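# Load a blank into the vise and tidy all parts

## Task

Put one plain gray aluminum blank flat on the two low, loose bars inside the open vise. The bars must stay standing. The blank's long side must sit pressed against the fixed jaw, which is the end block without hoses. Its short end must sit against the work stop, the short rod between the jaws. Every finished part must lie flat in the black outfeed tray with its pocket facing up. Every other blank, aluminum or brass, must rest entirely on the infeed plate (the plate with short pins). None may lie on another blank or sit on the pins. Each blank must finish either in its starting orientation on the plate or flipped over.

## Robot and tools

ROBOT. There are two Franka FR3 arms, left_arm and right_arm, and each carries a Robotiq 140 gripper with a wrist camera. The left gripper's fingers have hinges that can fold when pushed. A part held near the fingertips (the outer quarter of each pad) is gripped normally. A part held deeper can be held loosely, dropped, or over-squeezed. Pressing the fingertips onto a surface folds them easily unless the gripper is fully closed. The right gripper's fingers are rigid.

FRAMES. The scene frame has its origin on the table top, midway between the nominal bases. +x points out over the table, +z points up, and left_arm is on the +y side. Base poses in the scene frame: left_arm (+0.008, +0.343, +0.030) m, right_arm (+0.048, -0.439, +0.030) m, each yawed only a few milliradians. Each arm reports its end_effector_position (metres) and end_effector_quat_wxyz in its own base frame. This point lies between the closed pads. The fingers point along the gripper's +z axis and close along its y axis. Reported hand poses can be off by a few centimetres. Fixed cameras and the table use the scene frame.

ROW LAYOUT. One row is a single flat list of 20 numbers in [-1, 1] covering both arms: left_arm's 10 numbers, then right_arm's 10. Per arm, the first 7 are joint offsets in this order: elbow, waist, upper arm roll, shoulder, wrist pitch, forearm roll, wrist roll. Then come gripper position, force_limit and speed. The joint numbers are scaled offsets, not poses. They count from the Joint targets shown at the start of the action, not from the previous row. 1.0 equals 1.632 rad for waist, shoulder, upper arm roll and elbow, 3.472 rad for forearm roll, 2.955 rad for wrist pitch and 4.439 rad for wrist roll. Send 0 on a joint to hold its target. Stated joint ranges in rad: waist ±2.901, shoulder ±1.836, upper arm roll ±2.901, elbow -3.077 to -0.117, forearm roll ±2.876, wrist pitch 0.440 to 4.622, wrist roll ±3.051. An action is refused if it pushes a joint more than 0.018 rad beyond its range.

GRIPPER NUMBERS. These are absolute commands, not offsets. position: +1 is fully open (140 mm), the pads touch near -0.8, and -1 closes until something blocks the fingers. force_limit sets grip force after a slow close: about 14 N at -1, 40 N at 0 and 58 N at +1. speed sets how fast the finger gap changes: about 30 mm/s at -1, 140 at 0 and 250 at +1. Faster closes grip harder. To leave a gripper unchanged, repeat its last three numbers, because 0 is itself a command. To firm up a grip, raise force_limit and nudge position, for example from -1 to -0.98.

TOOLS.
execute_actions(actions, cameras): actions is a list of actions. Each action is a list of up to 15 rows, one row per 1/30 s control step, and lasts 15 steps (0.5 s). A short table keeps its last row for the remaining steps. An empty list just reports the current state.
move(target, speed, blend, blocking, cameras): target is one 20-number row, or a list of up to 15 rows. Every row's offsets count from the same current Joint targets. speed is the top joint speed in rad/s, from 0.01 to 5.26 (default 0.5), given once or per target. blend, in rad, rounds corners between listed targets. blocking=false returns early while the motion continues. Moves do not avoid obstacles or the other arm, and grippers travel along curves. The result adds a move: line such as done, off_target, moving, held or fault.
wait(seconds 0 to 10): lets the scene run on. stop(): brakes a running move. zoom_image(camera, region [x0,y0,x1,y1], at most 504x504 px): gives a closer view of cam_high, cam_left_wrist or cam_right_wrist. All three images are 896x504. clear_fault(arm): resets a torque or force fault that a result has reported. read_manual(section): returns licence text only. finished_scene(scene): ends the scene permanently, so call it only when every goal is truly met.

RESULTS. Joint positions, velocities, targets and torques are listed per arm in the same joint order as a row. Joint targets are the base for your next offsets. object_status codes: 0 moving, 1 blocked while opening, 2 blocked while closing (a grip), 3 at the commanded position or pads touching. position_measured is in counts: 3 fully open, 75 ≈ 100 mm, 139 ≈ 60 mm, 200 ≈ 20 mm, 230 pads touching. Flange force and external joint torques estimate outside loads and include any held weight. Other possible lines: joint sent to its limit, joint command not followed, MOTOR HOT, and fault messages.

AVOID. Each arm stops with a fault if any contact force, including held weight, reaches 40 N. Contact torque limits in N m: 35 waist and shoulder, 32 upper arm roll, 30 elbow, 12 for each wrist joint. Other faults come from running past a joint's range or moving too fast. Long stretched-out holds overheat the motors and lock the arm. Never let the grippers hit or squeeze each other. Do not drop parts, release them while moving, slam, shove hard, or grip hard on a part still resting on something. Knock nothing off the table, keep the vise bars upright, and check placements with the cameras.

Each tool is called after "Request:" as name(argument=value, ...), one argument or row to a line, values as JSON.

## Session

Request:
execute_actions(
  actions=[],
)

Scene clock: 0.00 s.
left_arm: end_effector_position=(+0.1773, -0.2225, +0.2984) position_measured=3 object_status=3 end_effector_quat_wxyz=(-0.304, -0.357, +0.865, -0.182) | right_arm: end_effector_position=(+0.4602, +0.5841, +0.3235) position_measured=3 object_status=3 end_effector_quat_wxyz=(-0.361, +0.915, -0.176, -0.039)
Joint names: [elbow, waist, upper arm roll, shoulder, wrist pitch, forearm roll, wrist roll]
Joint positions: left_arm=[-2.711 -0.571 0.324 -0.837 1.675 -0.458 0.514] | right_arm=[-1.901 0.775 0.008 0.132 2.481 0.795 -0.941]
Joint velocities: within noise
Joint torques (N m): no reading
External joint torques (N m): no reading
Flange force (N): no reading
Joint targets: left_arm=[-2.711 -0.571 0.324 -0.837 1.675 -0.458 0.514] | right_arm=[-1.901 0.775 0.008 0.132 2.481 0.795 -0.941]
Tool commands: left_gripper/position=+1.0 left_gripper/force_limit=+1.0 left_gripper/speed=+1.0 right_gripper/position=+1.0 right_gripper/force_limit=+1.0 right_gripper/speed=+1.0

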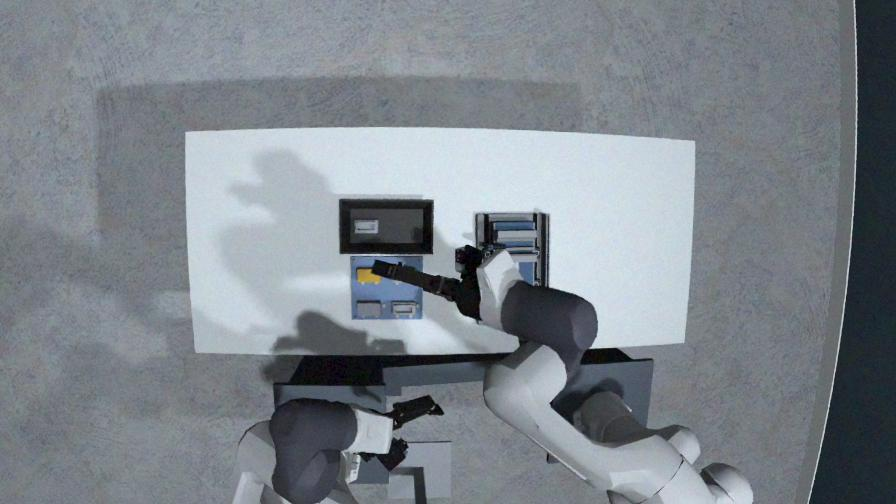

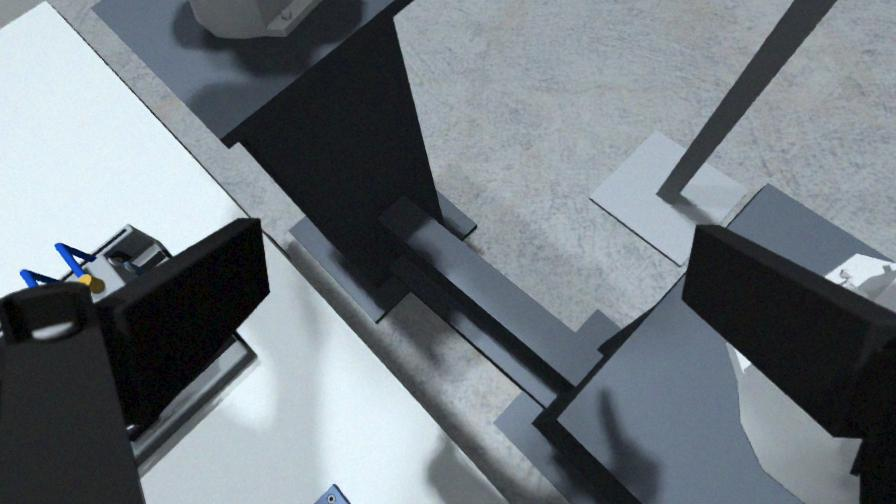

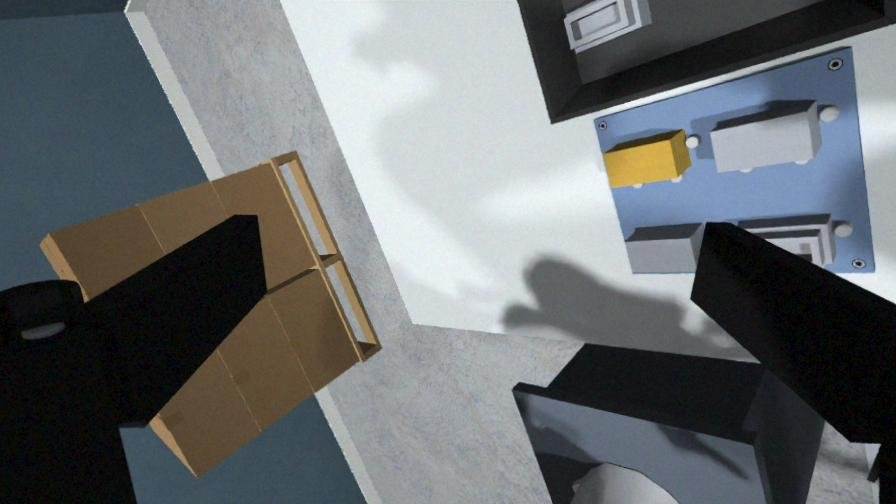

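Request:
zoom_image(
  camera="cam_high",
  region=[330, 185, 450, 330],
)

Request:
zoom_image(
  camera="cam_high",
  region=[450, 200, 570, 320],
)

Request:
zoom_image(
  camera="cam_right_wrist",
  region=[540, 0, 896, 290],
)

Scaled by 3.476 from the camera's 896x504 image, which has a finer 1280x720 frame.

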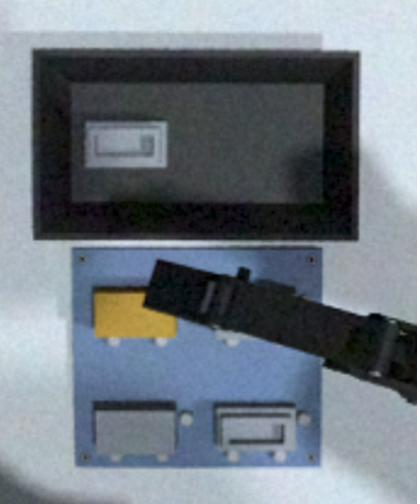

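Scaled by 4.200 from the camera's 896x504 image, which has a finer 1280x720 frame.

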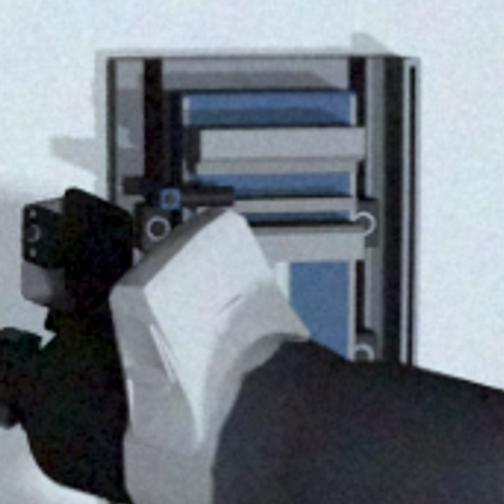

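Scaled by 1.416 from the camera's 896x504 image, which has a finer 1280x720 frame.

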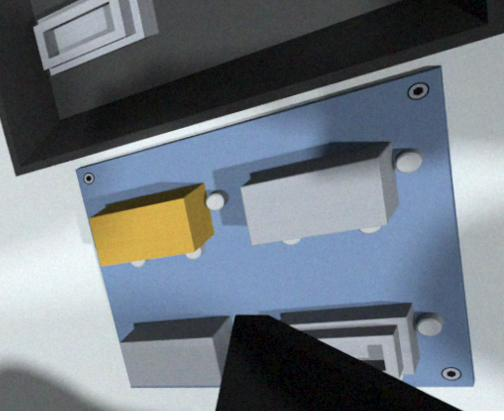

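Request:
move(
  target=[
    [0,0,0,0,0,0,0,1,1,1,0.0846,-0.170,-0.005,-0.033,-0.2166,-0.229,0.324,1,1,1],
    [0.232,0.0515,-0.1985,0.3186,0.115,0.132,-0.229,1,1,1,0.0846,-0.170,-0.005,-0.033,-0.2166,-0.229,0.324,1,1,1],
  ],
  speed=1.0,
)

Scene clock: 29.47 s.
left_arm: end_effector_position=(+0.3962, -0.2109, +0.2499) position_measured=3 object_status=3 end_effector_quat_wxyz=(+0.002, +0.711, -0.703, -0.001) | right_arm: end_effector_position=(+0.5164, +0.2809, +0.2997) position_measured=3 object_status=3 end_effector_quat_wxyz=(-0.002, +0.708, -0.707, -0.001)
Joint names: [elbow, waist, upper arm roll, shoulder, wrist pitch, forearm roll, wrist roll]
Joint positions: left_arm=[-2.334 -0.488 0.001 -0.319 2.012 -0.004 -0.497] | right_arm=[-1.764 0.498 -0.001 0.078 1.845 0.003 0.495]
Joint velocities: left_arm=[-0.001 0 -0.001 0.001 0.001 0 -0.006] | right_arm=[within noise]
Joint torques (N m): left_arm=[24.86 0.88 0.14 -20.61 2.95 1.09 -0.2] | right_arm=[26.46 -0.29 0.79 -35.32 2.26 0.4 0.04]
External joint torques (N m): left_arm=[0.5 1 0.59 0.41 0.36 0.41 -0.2] | right_arm=[1.6 -0.28 0.74 0.29 -0.27 -0.32 0.04]
Flange force (N): left_arm=[0.1 -3.1 0.3] | right_arm=[-4.0 -6.5 -4.3]
Joint targets: left_arm=[-2.332 -0.487 0.000 -0.317 2.015 0.001 -0.502] | right_arm=[-1.763 0.497 0.000 0.078 1.841 0.000 0.498]
move: done
camera_calibration:
cam_left_wrist: T_world_to_cam=[[-0.99993, -0.0108379, 0.00464755, 0.399697], [-0.00864198, 0.941636, 0.336522, 0.126024], [-0.0080235, 0.336458, -0.941664, 0.452392], [0, 0, 0, 1]] pos_world=[0.404388, -0.266548, 0.381734]
cam_right_wrist: T_world_to_cam=[[-0.999789, -0.0187423, -0.00841825, 0.53358], [-0.0205032, 0.936568, 0.349887, -0.353326], [0.0013266, 0.349986, -0.936754, 0.317283], [0, 0, 0, 1]] pos_world=[0.525802, 0.22987, 0.425332]

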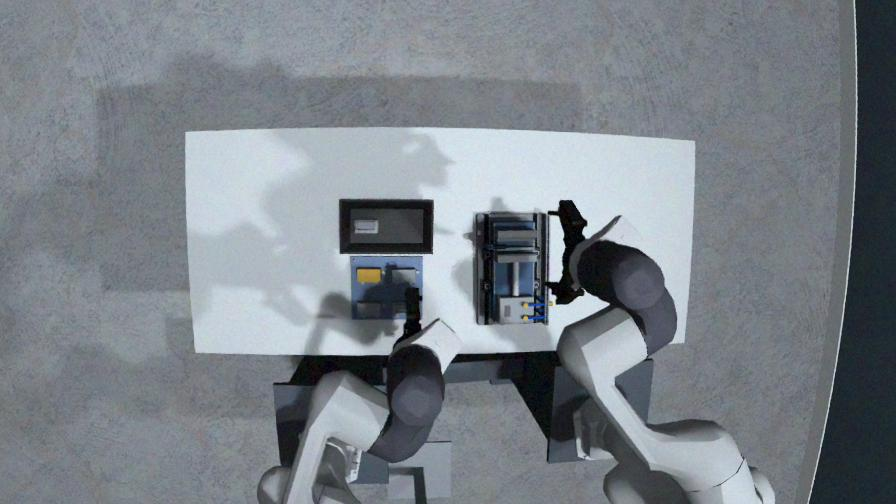

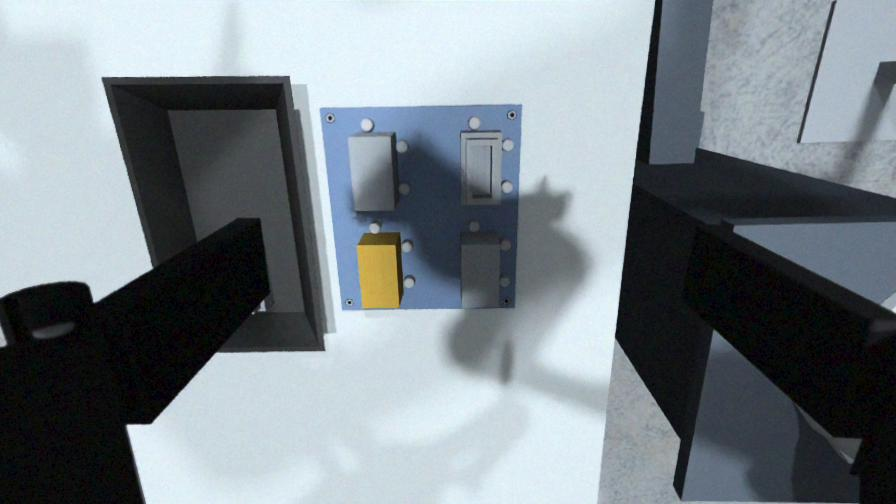

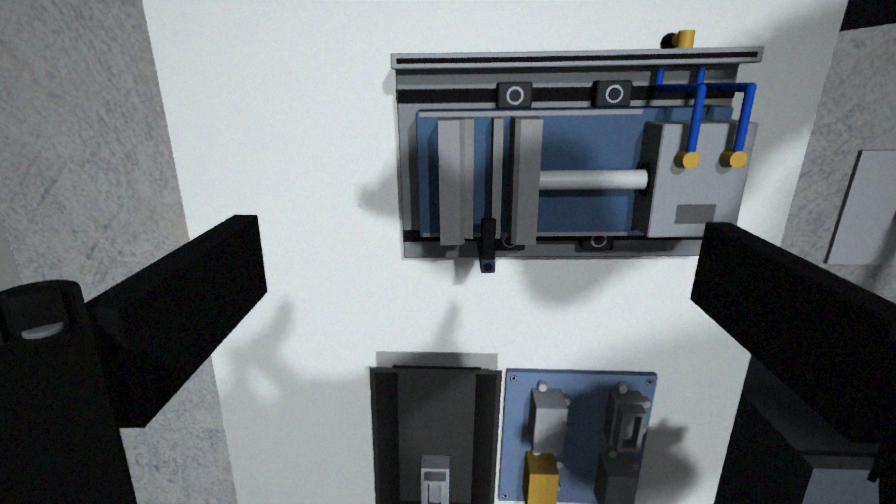

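Request:
zoom_image(
  camera="cam_right_wrist",
  region=[380, 40, 620, 290],
)

Request:
zoom_image(
  camera="cam_left_wrist",
  region=[310, 95, 540, 320],
)

Request:
zoom_image(
  camera="cam_high",
  region=[335, 190, 555, 335],
)

Scaled by 2.016 from the camera's 896x504 image, which has a finer 1280x720 frame.

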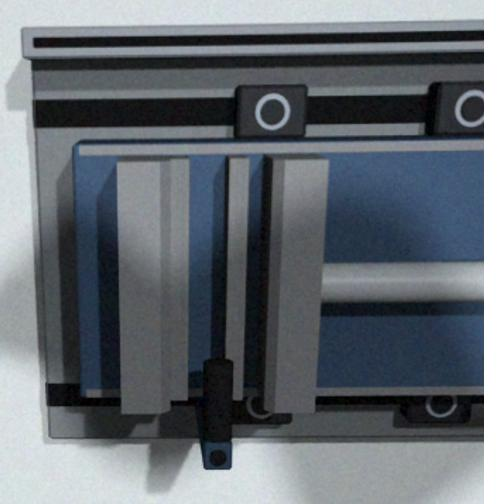

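Scaled by 2.191 from the camera's 896x504 image, which has a finer 1280x720 frame.

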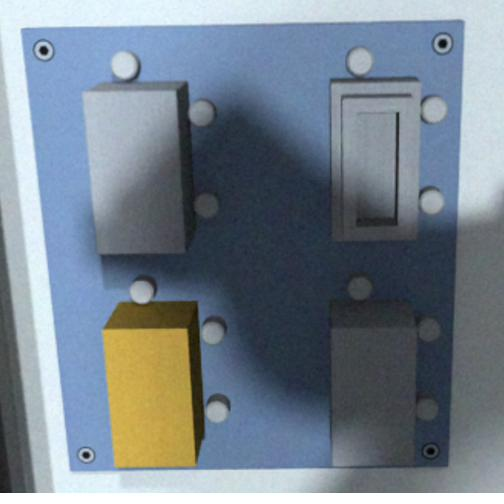

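Scaled by 2.291 from the camera's 896x504 image, which has a finer 1280x720 frame.

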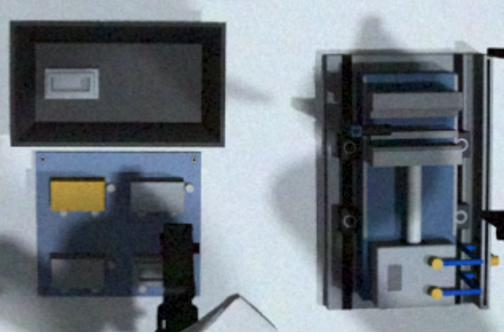

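Request:
zoom_image(
  camera="cam_left_wrist",
  region=[330, 100, 430, 220],
)

Request:
zoom_image(
  camera="cam_left_wrist",
  region=[430, 210, 530, 330],
)

Request:
zoom_image(
  camera="cam_high",
  region=[470, 200, 560, 290],
)

Request:
zoom_image(
  camera="cam_right_wrist",
  region=[480, 370, 680, 504],
)

Scaled by 4.200 from the camera's 896x504 image, which has a finer 1280x720 frame.

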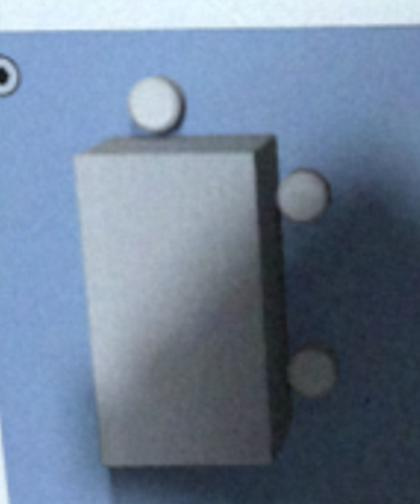

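Scaled by 4.200 from the camera's 896x504 image, which has a finer 1280x720 frame.

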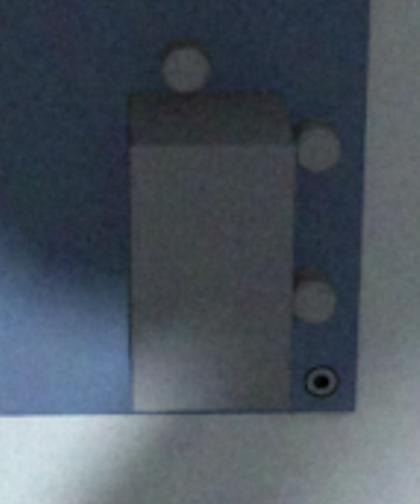

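Scaled by 5.600 from the camera's 896x504 image, which has a finer 1280x720 frame.

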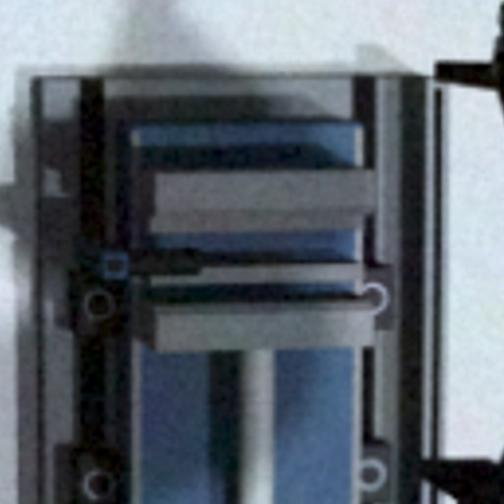

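Scaled by 2.520 from the camera's 896x504 image, which has a finer 1280x720 frame.

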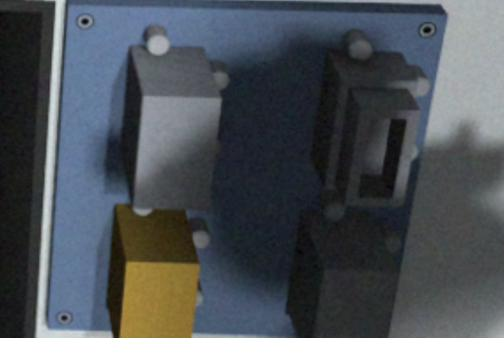

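Request:
move(
  target=[-0.1726,-0.0063,0,0.0877,0.1438,0,-0.0025,0.1,0,0,-0.1559,0.023,0,0.0028,0.0876,0,0.007,0.3,0,0],
  speed=0.8,
  cameras=["cam_left_wrist","cam_right_wrist"],
)

Request:
zoom_image(
  camera="cam_right_wrist",
  region=[250, 20, 700, 470],
)

Request:
zoom_image(
  camera="cam_left_wrist",
  region=[250, 20, 700, 470],
)

Scene clock: 76.67 s.
left_arm: end_effector_position=(+0.3740, -0.2022, +0.1002) position_measured=117 object_status=3 end_effector_quat_wxyz=(+0.001, +0.713, -0.701, -0.001) | right_arm: end_effector_position=(+0.4897, +0.2889, +0.1998) position_measured=91 object_status=3 end_effector_quat_wxyz=(+0.002, +0.709, -0.705, -0.002)
Joint names: [elbow, waist, upper arm roll, shoulder, wrist pitch, forearm roll, wrist roll]
Joint positions: left_arm=[-2.613 -0.495 0.001 -0.174 2.437 -0.003 -0.51] | right_arm=[-2.015 0.533 -0.001 0.084 2.095 0.003 0.525]
Joint velocities: left_arm=[0 0 0 0 0.005 0 -0.002] | right_arm=[-0.001 0 0 0 0.003 0 0.003]
Joint torques (N m): left_arm=[20.54 0.1 0.26 -22.61 2.96 0.83 -0.22] | right_arm=[25.15 0.09 0.82 -34.93 2.61 0.33 0.11]
External joint torques (N m): left_arm=[-0.27 0.14 0.47 0.03 0.37 0.34 -0.22] | right_arm=[1.1 0.1 0.76 0.07 0.11 -0.31 0.11]
Flange force (N): left_arm=[-0.8 0.5 1.4] | right_arm=[-3.0 -3.2 -1.3]
Joint targets: left_arm=[-2.614 -0.497 0.000 -0.174 2.440 0.001 -0.513] | right_arm=[-2.017 0.535 0.000 0.082 2.100 0.000 0.529]
move: done
camera_calibration:
cam_left_wrist: T_world_to_cam=[[-0.999846, -0.0171214, 0.00378443, 0.377053], [-0.0148394, 0.941192, 0.337547, 0.170045], [-0.00934113, 0.337438, -0.941301, 0.308992], [0, 0, 0, 1]] pos_world=[0.382405, -0.257855, 0.23203]
cam_right_wrist: T_world_to_cam=[[-0.999732, -0.0229536, -0.00295247, 0.506252], [-0.0225535, 0.937714, 0.346675, -0.325017], [-0.00518888, 0.346649, -0.937981, 0.225434], [0, 0, 0, 1]] pos_world=[0.499955, 0.238247, 0.325623]
Images, in order (width x height): cam_left_wrist 896x504, cam_right_wrist 896x504.

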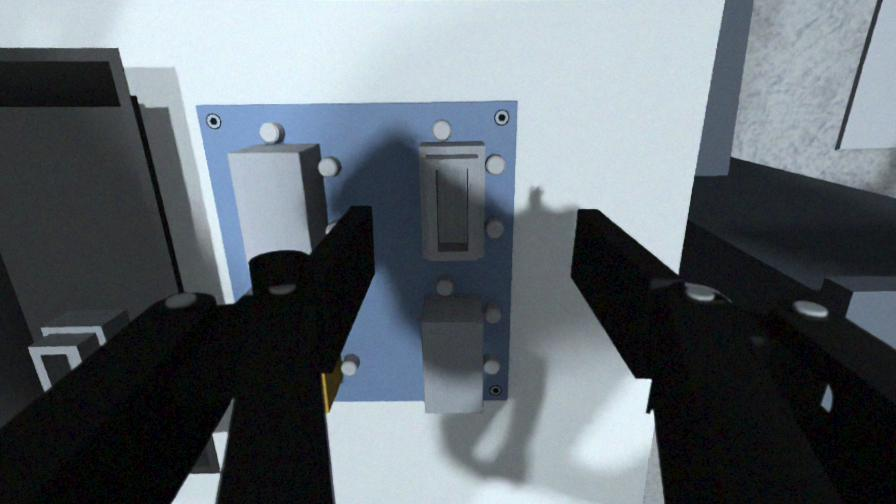

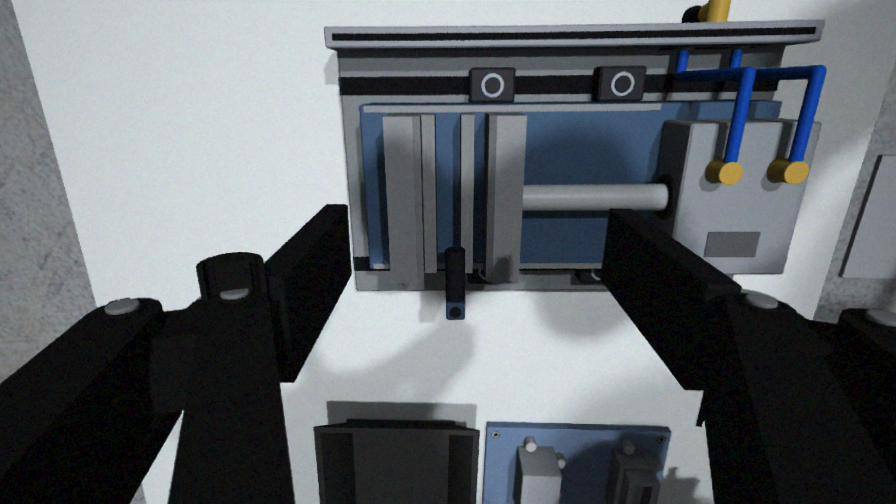

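Scaled by 1.120 from the camera's 896x504 image, which has a finer 1280x720 frame.

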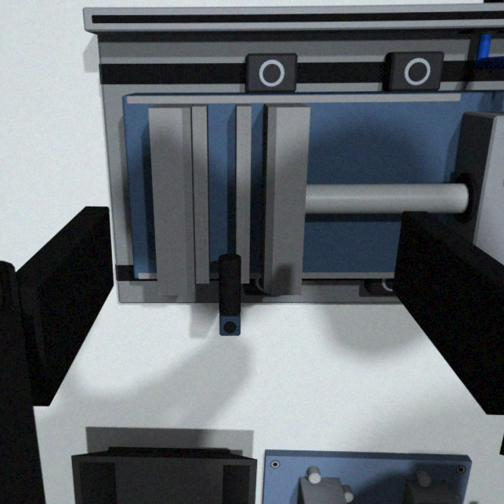

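Scaled by 1.120 from the camera's 896x504 image, which has a finer 1280x720 frame.

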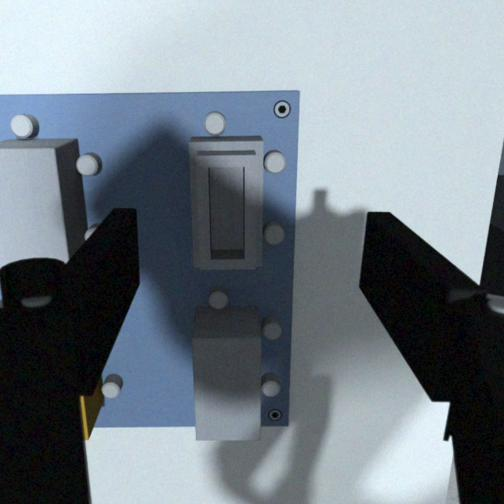

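Request:
move(
  target=[
    [-0.0067,0.0014,0,0.1055,0.0619,0,0.0005,0.1,0,0,0,0,0,0,0,0,0,0.3,0,0],
    [-0.0067,0.0014,0,0.1055,0.0619,0,0.0005,-1,-1,-1,0,0,0,0,0,0,0,0.3,0,0],
  ],
  speed=0.4,
  cameras=["cam_left_wrist"],
)

Scene clock: 108.37 s.
left_arm: end_effector_position=(+0.3811, -0.2053, +0.0390) position_measured=192 object_status=2 end_effector_quat_wxyz=(+0.000, +0.714, -0.700, +0.001) | right_arm: end_effector_position=(+0.4898, +0.2890, +0.1998) position_measured=91 object_status=3 end_effector_quat_wxyz=(+0.001, +0.709, -0.705, -0.001)
Joint names: [elbow, waist, upper arm roll, shoulder, wrist pitch, forearm roll, wrist roll]
Joint positions: left_arm=[-2.624 -0.495 0.001 -0.003 2.623 -0.003 -0.51] | right_arm=[-2.016 0.533 -0.001 0.083 2.096 0.003 0.526]
Joint velocities: within noise
Joint torques (N m): left_arm=[17.59 0.25 0.46 -25.24 2.54 0.62 -0.06] | right_arm=[25.44 0.06 0.76 -34.9 2.65 0.38 0.11]
External joint torques (N m): left_arm=[-0.74 0.32 0.53 0.82 -0.07 0.23 -0.06] | right_arm=[1.41 0.1 0.73 0.06 0.16 -0.27 0.11]
Flange force (N): left_arm=[-0.9 -0.1 2.2] | right_arm=[-3.5 -4.2 -1.6]
Joint targets: left_arm=[-2.625 -0.495 0.000 -0.002 2.623 0.001 -0.511] | right_arm=[-2.017 0.535 0.000 0.082 2.100 0.000 0.529]
move: done
camera_calibration:
cam_left_wrist: T_world_to_cam=[[-0.999833, -0.0182727, -0.000421239, 0.384258], [-0.0173501, 0.941597, 0.336294, 0.194927], [-0.00574837, 0.336245, -0.941757, 0.250826], [0, 0, 0, 1]] pos_world=[0.389018, -0.26086, 0.170826]
Images, in order (width x height): cam_left_wrist 896x504.

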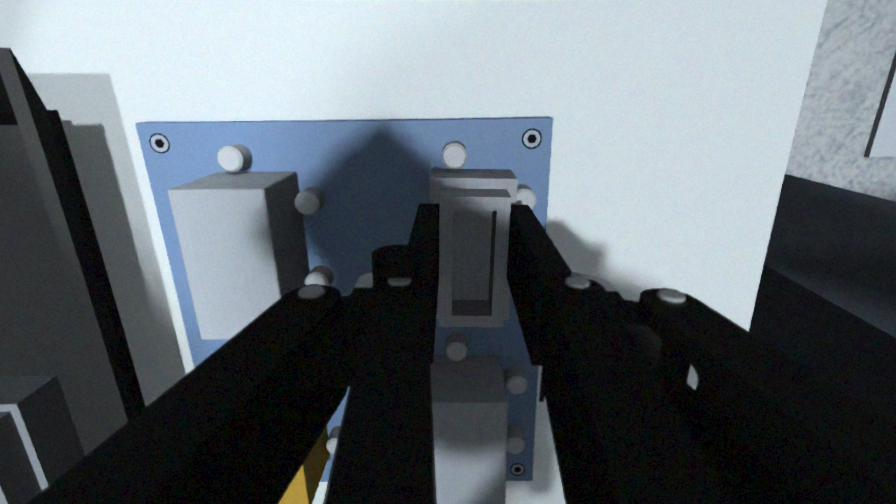

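Request:
move(
  target=[
    [0.0427,0,0,-0.1433,-0.1027,0,0,-1,-1,-1,0,0,0,0,0,0,0,0.3,0,0],
    [0.4438,0.0993,0,0.1763,-0.1477,0,0.0365,-1,-1,-1,0,0,0,0,0,0,0,0.3,0,0],
  ],
  speed=0.6,
  blend=0.05,
)

Request:
zoom_image(
  camera="cam_high",
  region=[335, 190, 475, 335],
)

Scene clock: 120.43 s.
left_arm: end_effector_position=(+0.5826, -0.2024, +0.1392) position_measured=192 object_status=2 end_effector_quat_wxyz=(+0.001, +0.715, -0.699, +0.000) | right_arm: end_effector_position=(+0.4898, +0.2890, +0.1998) position_measured=91 object_status=3 end_effector_quat_wxyz=(+0.001, +0.709, -0.705, -0.001)
Joint names: [elbow, waist, upper arm roll, shoulder, wrist pitch, forearm roll, wrist roll]
Joint positions: left_arm=[-1.903 -0.334 0 0.286 2.188 -0.003 -0.354] | right_arm=[-2.016 0.533 -0.001 0.083 2.096 0.003 0.526]
Joint velocities: left_arm=[-0.002 0.002 0 0 -0.002 0 0.004] | right_arm=[within noise]
Joint torques (N m): left_arm=[24.51 0.49 0.77 -40.96 2.62 0.84 0.18] | right_arm=[25.39 0.09 0.89 -34.89 2.64 0.39 0.08]
External joint torques (N m): left_arm=[1.13 0.67 0.67 -0.37 0.03 0.22 0.18] | right_arm=[1.41 0.12 0.84 -0.04 0.14 -0.25 0.08]
Flange force (N): left_arm=[-0.1 -3.8 -1.5] | right_arm=[-3.4 -3.9 -1.7]
Joint targets: left_arm=[-1.900 -0.332 0.000 0.286 2.186 0.001 -0.349] | right_arm=[-2.017 0.535 0.000 0.082 2.100 0.000 0.529]
move: done
camera_calibration:
cam_left_wrist: T_world_to_cam=[[-0.99976, -0.0217444, 0.00247753, 0.584796], [-0.0196404, 0.941393, 0.33674, 0.163191], [-0.00965453, 0.33661, -0.941595, 0.347742], [0, 0, 0, 1]] pos_world=[0.591219, -0.257965, 0.27103]
cam_right_wrist: T_world_to_cam=[[-0.999752, -0.0219897, -0.00356608, 0.50624], [-0.0218612, 0.937658, 0.34687, -0.325473], [-0.00428378, 0.346862, -0.937907, 0.224779], [0, 0, 0, 1]] pos_world=[0.499962, 0.238348, 0.325523]

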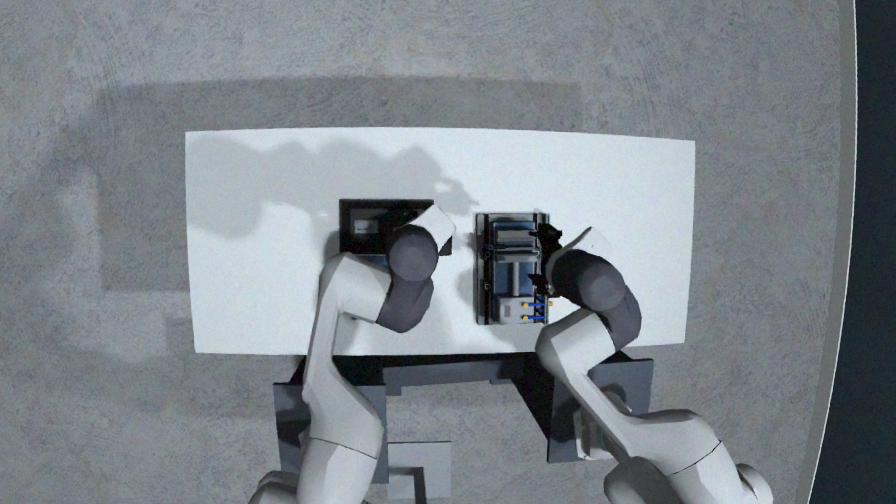

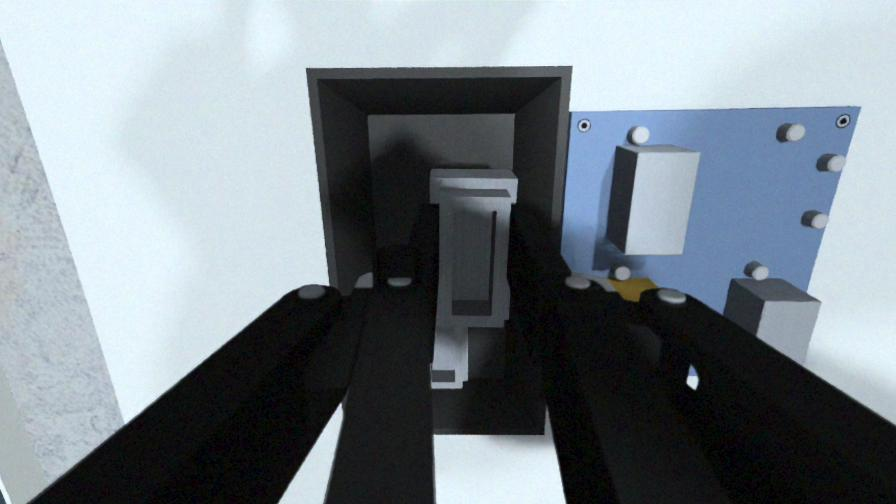

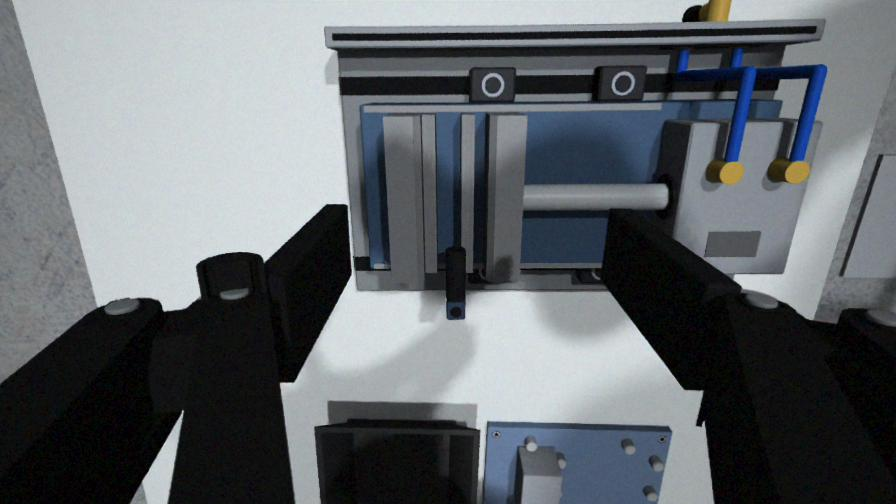

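Scaled by 3.476 from the camera's 896x504 image, which has a finer 1280x720 frame.

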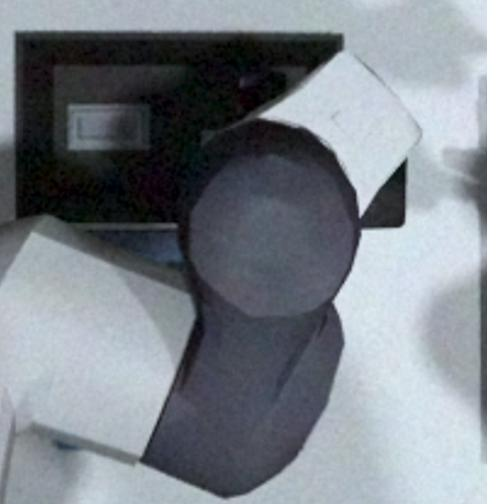

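Request:
move(
  target=[-0.0151,0.0072,0,0.1049,0.0663,0,0.0029,-1,-1,-1,0,0,0,0,0,0,0,0.3,0,0],
  speed=0.3,
  cameras=["cam_left_wrist"],
)

Scene clock: 131.57 s.
left_arm: end_effector_position=(+0.5925, -0.1982, +0.0409) position_measured=192 object_status=2 end_effector_quat_wxyz=(+0.001, +0.714, -0.700, -0.001) | right_arm: end_effector_position=(+0.4898, +0.2890, +0.1998) position_measured=91 object_status=3 end_effector_quat_wxyz=(+0.001, +0.709, -0.705, -0.001)
Joint names: [elbow, waist, upper arm roll, shoulder, wrist pitch, forearm roll, wrist roll]
Joint positions: left_arm=[-1.925 -0.322 0 0.455 2.377 -0.003 -0.34] | right_arm=[-2.016 0.533 -0.001 0.083 2.096 0.003 0.526]
Joint velocities: left_arm=[0 0.001 0 0 0.005 0 0.002] | right_arm=[within noise]
Joint torques (N m): left_arm=[21.73 0.78 0.88 -42.82 3.24 0.73 0.15] | right_arm=[25.37 0 0.83 -34.79 2.64 0.38 0.08]
External joint torques (N m): left_arm=[0.2 0.94 0.61 0.93 0.67 0.21 0.15] | right_arm=[1.34 0.05 0.81 0.16 0.14 -0.27 0.08]
Flange force (N): left_arm=[-0.8 -2.5 2.9] | right_arm=[-3.5 -4.2 -1.5]
Joint targets: left_arm=[-1.925 -0.321 0.000 0.457 2.382 0.001 -0.336] | right_arm=[-2.017 0.535 0.000 0.082 2.100 0.000 0.529]
move: done
camera_calibration:
cam_left_wrist: T_world_to_cam=[[-0.999797, -0.0197235, 0.00423516, 0.595349], [-0.0171341, 0.941071, 0.337773, 0.190891], [-0.0106476, 0.337632, -0.941218, 0.254595], [0, 0, 0, 1]] pos_world=[0.60121, -0.253859, 0.17263]
Images, in order (width x height): cam_left_wrist 896x504.

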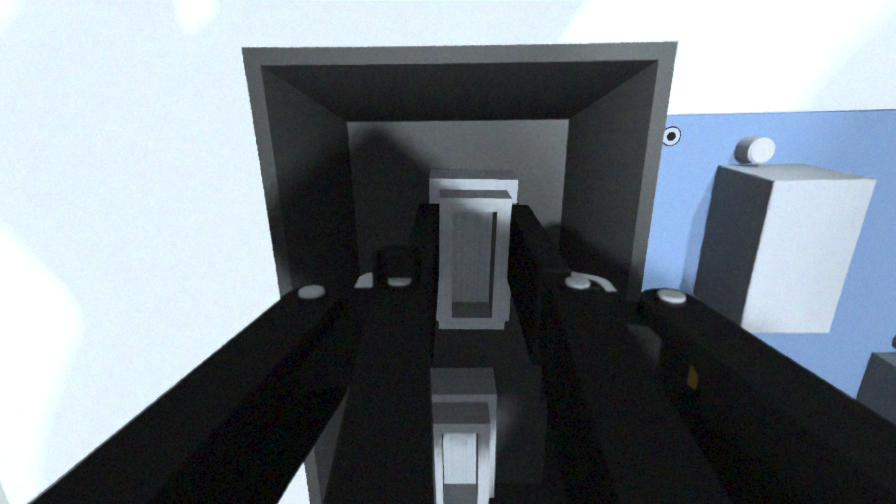

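Request:
move(
  target=[-0.0012,0,0,0.0175,0.0103,0,0,-1,-1,-1,0,0,0,0,0,0,0,0.3,0,0],
  speed=0.1,
  cameras=[],
)

Request:
move(
  target=[-0.0002,0,0,0.0033,0.0019,0,0,-1,-1,-1,0,0,0,0,0,0,0,0.3,0,0],
  speed=0.03,
  cameras=["cam_left_wrist"],
)

Scene clock: 136.30 s.
left_arm: end_effector_position=(+0.5979, -0.1998, +0.0362) position_measured=192 object_status=2 end_effector_quat_wxyz=(-0.002, +0.714, -0.700, +0.006) | right_arm: end_effector_position=(+0.4898, +0.2890, +0.1998) position_measured=91 object_status=3 end_effector_quat_wxyz=(+0.001, +0.709, -0.705, -0.001)
Joint names: [elbow, waist, upper arm roll, shoulder, wrist pitch, forearm roll, wrist roll]
Joint positions: left_arm=[-1.922 -0.322 0 0.468 2.401 -0.003 -0.34] | right_arm=[-2.016 0.533 -0.001 0.083 2.096 0.003 0.526]
Joint velocities: within noise
Joint torques (N m): left_arm=[17.63 0.59 1.16 -32.7 4.39 0.73 0.13] | right_arm=[25.47 0.02 0.82 -34.79 2.62 0.41 0.06]
External joint torques (N m): left_arm=[-3.89 0.77 0.91 11.5 1.76 0.22 0.13] | right_arm=[1.44 0.12 0.85 0.15 0.12 -0.24 0.06]
Flange force (N): left_arm=[1.7 -9.3 24.4] | right_arm=[-3.7 -4.5 -1.7]
Joint targets: left_arm=[-1.927 -0.321 0.000 0.486 2.413 0.001 -0.336] | right_arm=[-2.017 0.535 0.000 0.082 2.100 0.000 0.529]
move: off_target (left_arm); left_arm: the shoulder is farthest, 0.017 rad from its target
No camera images: "cameras" was empty.

Scene clock: 137.00 s.
left_arm: end_effector_position=(+0.5980, -0.1998, +0.0362) position_measured=192 object_status=2 end_effector_quat_wxyz=(-0.002, +0.714, -0.700, +0.006) | right_arm: end_effector_position=(+0.4898, +0.2890, +0.1998) position_measured=91 object_status=3 end_effector_quat_wxyz=(+0.001, +0.709, -0.705, -0.001)
Joint names: [elbow, waist, upper arm roll, shoulder, wrist pitch, forearm roll, wrist roll]
Joint positions: left_arm=[-1.922 -0.322 0 0.468 2.401 -0.003 -0.34] | right_arm=[-2.016 0.533 -0.001 0.083 2.096 0.003 0.526]
Joint velocities: within noise
Joint torques (N m): left_arm=[17.31 0.63 1.11 -29.82 5.13 0.75 0.17] | right_arm=[25.48 -0.01 0.81 -34.82 2.63 0.39 0.06]
External joint torques (N m): left_arm=[-4.15 0.85 0.88 14.22 2.52 0.23 0.17] | right_arm=[1.42 0.01 0.76 0.15 0.12 -0.26 0.06]
Flange force (N): left_arm=[3.1 -13.6 30.7] | right_arm=[-3.5 -4.5 -1.6]
Joint targets: left_arm=[-1.927 -0.321 0.000 0.491 2.418 0.001 -0.336] | right_arm=[-2.017 0.535 0.000 0.082 2.100 0.000 0.529]
move: off_target (left_arm); left_arm: the shoulder is farthest, 0.023 rad from its target
camera_calibration:
cam_left_wrist: T_world_to_cam=[[-0.999769, -0.0193727, -0.00933136, 0.601235], [-0.0213752, 0.942608, 0.333217, 0.197081], [0.00234049, 0.33334, -0.942804, 0.242235], [0, 0, 0, 1]] pos_world=[0.604741, -0.254869, 0.168319]
Images, in order (width x height): cam_left_wrist 896x504.

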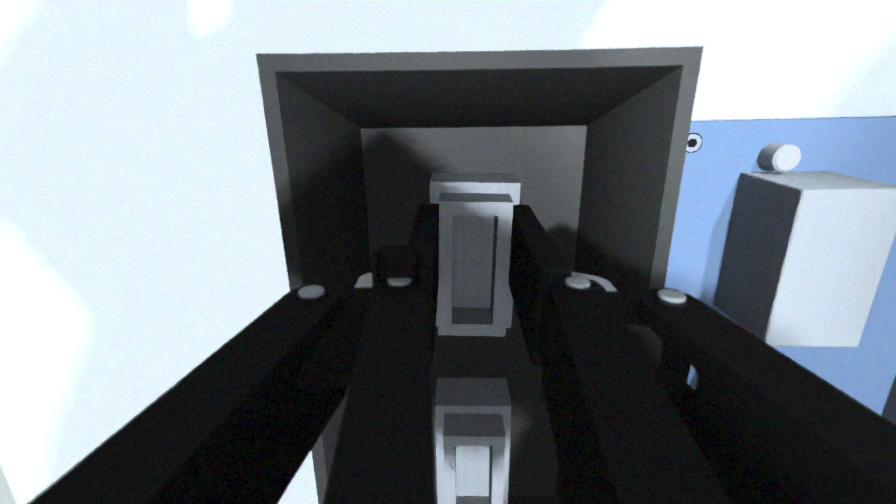

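Request:
move(
  target=[0.001,0,0,-0.0168,-0.0099,0,0,-1,-1,-1,0,0,0,0,0,0,0,0.3,0,0],
  speed=0.05,
  cameras=[],
)

Request:
wait(
  seconds=0.3,
  cameras=["cam_left_wrist"],
)

Scene clock: 140.43 s.
left_arm: end_effector_position=(+0.5952, -0.1989, +0.0363) position_measured=192 object_status=2 end_effector_quat_wxyz=(+0.000, +0.714, -0.700, +0.002) | right_arm: end_effector_position=(+0.4898, +0.2890, +0.1998) position_measured=91 object_status=3 end_effector_quat_wxyz=(+0.001, +0.709, -0.705, -0.001)
Joint names: [elbow, waist, upper arm roll, shoulder, wrist pitch, forearm roll, wrist roll]
Joint positions: left_arm=[-1.924 -0.322 0 0.465 2.393 -0.003 -0.34] | right_arm=[-2.016 0.533 -0.001 0.083 2.096 0.003 0.526]
Joint velocities: left_arm=[0.001 0 0 -0.001 -0.004 0 -0.001] | right_arm=[within noise]
Joint torques (N m): left_arm=[20.74 0.57 0.91 -44.29 2.26 0.73 0.1] | right_arm=[25.51 -0.01 0.73 -34.81 2.62 0.4 0.03]
External joint torques (N m): left_arm=[-0.72 0.91 0.79 -0.34 -0.34 0.21 0.1] | right_arm=[1.4 -0.01 0.65 0.22 0.11 -0.24 0.03]
Flange force (N): left_arm=[-2.6 2.6 -1.1] | right_arm=[-3.4 -4.7 -1.6]
Joint targets: left_arm=[-1.926 -0.321 0.000 0.463 2.389 0.001 -0.336] | right_arm=[-2.017 0.535 0.000 0.082 2.100 0.000 0.529]
move: done
No camera images: "cameras" was empty.

Scene clock: 140.73 s.
left_arm: end_effector_position=(+0.5951, -0.1988, +0.0363) position_measured=192 object_status=2 end_effector_quat_wxyz=(+0.000, +0.714, -0.700, +0.002) | right_arm: end_effector_position=(+0.4898, +0.2890, +0.1998) position_measured=91 object_status=3 end_effector_quat_wxyz=(+0.001, +0.709, -0.705, -0.001)
Joint names: [elbow, waist, upper arm roll, shoulder, wrist pitch, forearm roll, wrist roll]
Joint positions: left_arm=[-1.924 -0.322 0 0.465 2.393 -0.003 -0.34] | right_arm=[-2.016 0.533 -0.001 0.083 2.096 0.003 0.526]
Joint velocities: within noise
Joint torques (N m): left_arm=[20.81 0.57 0.91 -44.05 2.24 0.72 0.11] | right_arm=[25.5 0.02 0.82 -34.76 2.62 0.4 0.08]
External joint torques (N m): left_arm=[-0.67 0.63 0.54 0.01 -0.36 0.21 0.11] | right_arm=[1.39 -0.03 0.71 0.27 0.1 -0.25 0.08]
Flange force (N): left_arm=[-1.8 1.7 -0.6] | right_arm=[-3.6 -4.8 -1.5]
Joint targets: left_arm=[-1.926 -0.321 0.000 0.463 2.389 0.001 -0.336] | right_arm=[-2.017 0.535 0.000 0.082 2.100 0.000 0.529]
Tool commands: left_gripper/position=-1.0 left_gripper/force_limit=-1.0 left_gripper/speed=-1.0 right_gripper/position=+0.3 right_gripper/force_limit=+0.0 right_gripper/speed=+0.0
wait: 0.30 s; at rest by 0.17 s
camera_calibration:
cam_left_wrist: T_world_to_cam=[[-0.999815, -0.0191277, -0.00219346, 0.598318], [-0.0187546, 0.941837, 0.335546, 0.194335], [-0.00435234, 0.335525, -0.942021, 0.246407], [0, 0, 0, 1]] pos_world=[0.602924, -0.254263, 0.168225]
Images, in order (width x height): cam_left_wrist 896x504.

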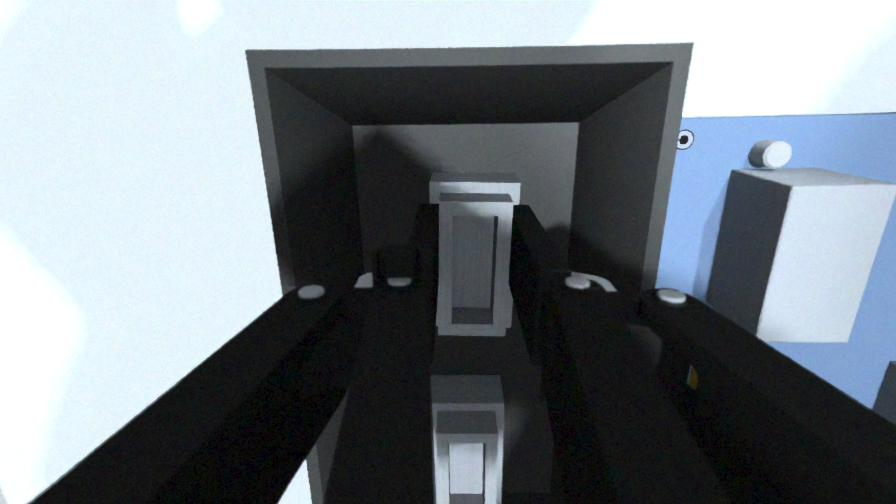

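Request:
zoom_image(
  camera="cam_left_wrist",
  region=[330, 100, 620, 340],
)

Request:
zoom_image(
  camera="cam_left_wrist",
  region=[380, 300, 580, 504],
)

Request:
zoom_image(
  camera="cam_right_wrist",
  region=[300, 350, 500, 504],
)

Scaled by 1.738 from the camera's 896x504 image, which has a finer 1280x720 frame.

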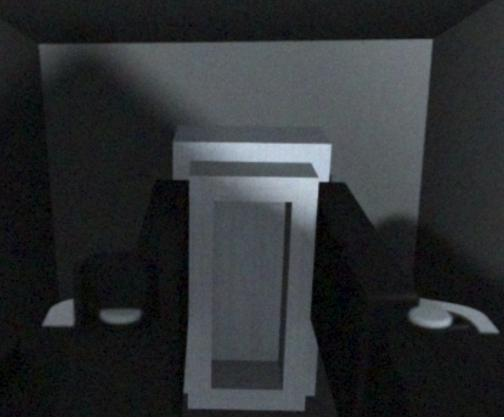

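Scaled by 2.471 from the camera's 896x504 image, which has a finer 1280x720 frame.

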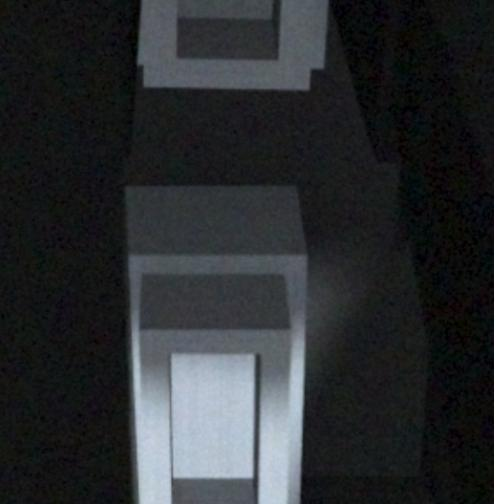

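This scene's latest camera images include none from cam_right_wrist. They are from: cam_left_wrist. cam_right_wrist's image comes with the result of a call that names it in "cameras".

Request:
move(
  target=[0,0,0,0,0,0,0,-0.25,-1,-1,0,0,0,0,0,0,0,0.3,0,0],
  cameras=["cam_left_wrist"],
)

Scene clock: 166.30 s.
left_arm: end_effector_position=(+0.5942, -0.1985, +0.0360) position_measured=160 object_status=0 end_effector_quat_wxyz=(+0.001, +0.714, -0.700, +0.001) | right_arm: end_effector_position=(+0.4898, +0.2890, +0.1998) position_measured=91 object_status=3 end_effector_quat_wxyz=(+0.001, +0.709, -0.705, -0.001)
Joint names: [elbow, waist, upper arm roll, shoulder, wrist pitch, forearm roll, wrist roll]
Joint positions: left_arm=[-1.925 -0.322 0 0.465 2.391 -0.003 -0.339] | right_arm=[-2.016 0.533 -0.001 0.083 2.096 0.003 0.526]
Joint velocities: within noise
Joint torques (N m): left_arm=[21.3 0.54 0.91 -43.93 2.53 0.71 0.11] | right_arm=[25.47 0.02 0.76 -34.76 2.6 0.41 0.12]
External joint torques (N m): left_arm=[-0.1 0.72 0.66 0.02 -0.05 0.2 0.11] | right_arm=[1.32 0.09 0.76 0.31 0.08 -0.23 0.12]
Flange force (N): left_arm=[-1.3 -0.2 0.0] | right_arm=[-3.7 -4.5 -1.4]
Joint targets: left_arm=[-1.926 -0.321 0.000 0.463 2.389 0.001 -0.336] | right_arm=[-2.017 0.535 0.000 0.082 2.100 0.000 0.529]
move: done
camera_calibration:
cam_left_wrist: T_world_to_cam=[[-0.999819, -0.0190459, 0.000257846, 0.597326], [-0.0178492, 0.941552, 0.336395, 0.193506], [-0.00664971, 0.336329, -0.941721, 0.2475], [0, 0, 0, 1]] pos_world=[0.602318, -0.254061, 0.167827]
Images, in order (width x height): cam_left_wrist 896x504.

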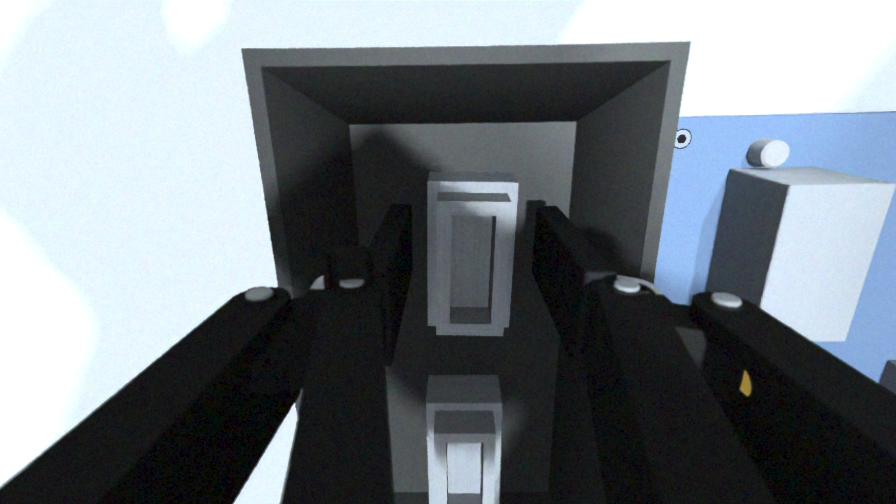

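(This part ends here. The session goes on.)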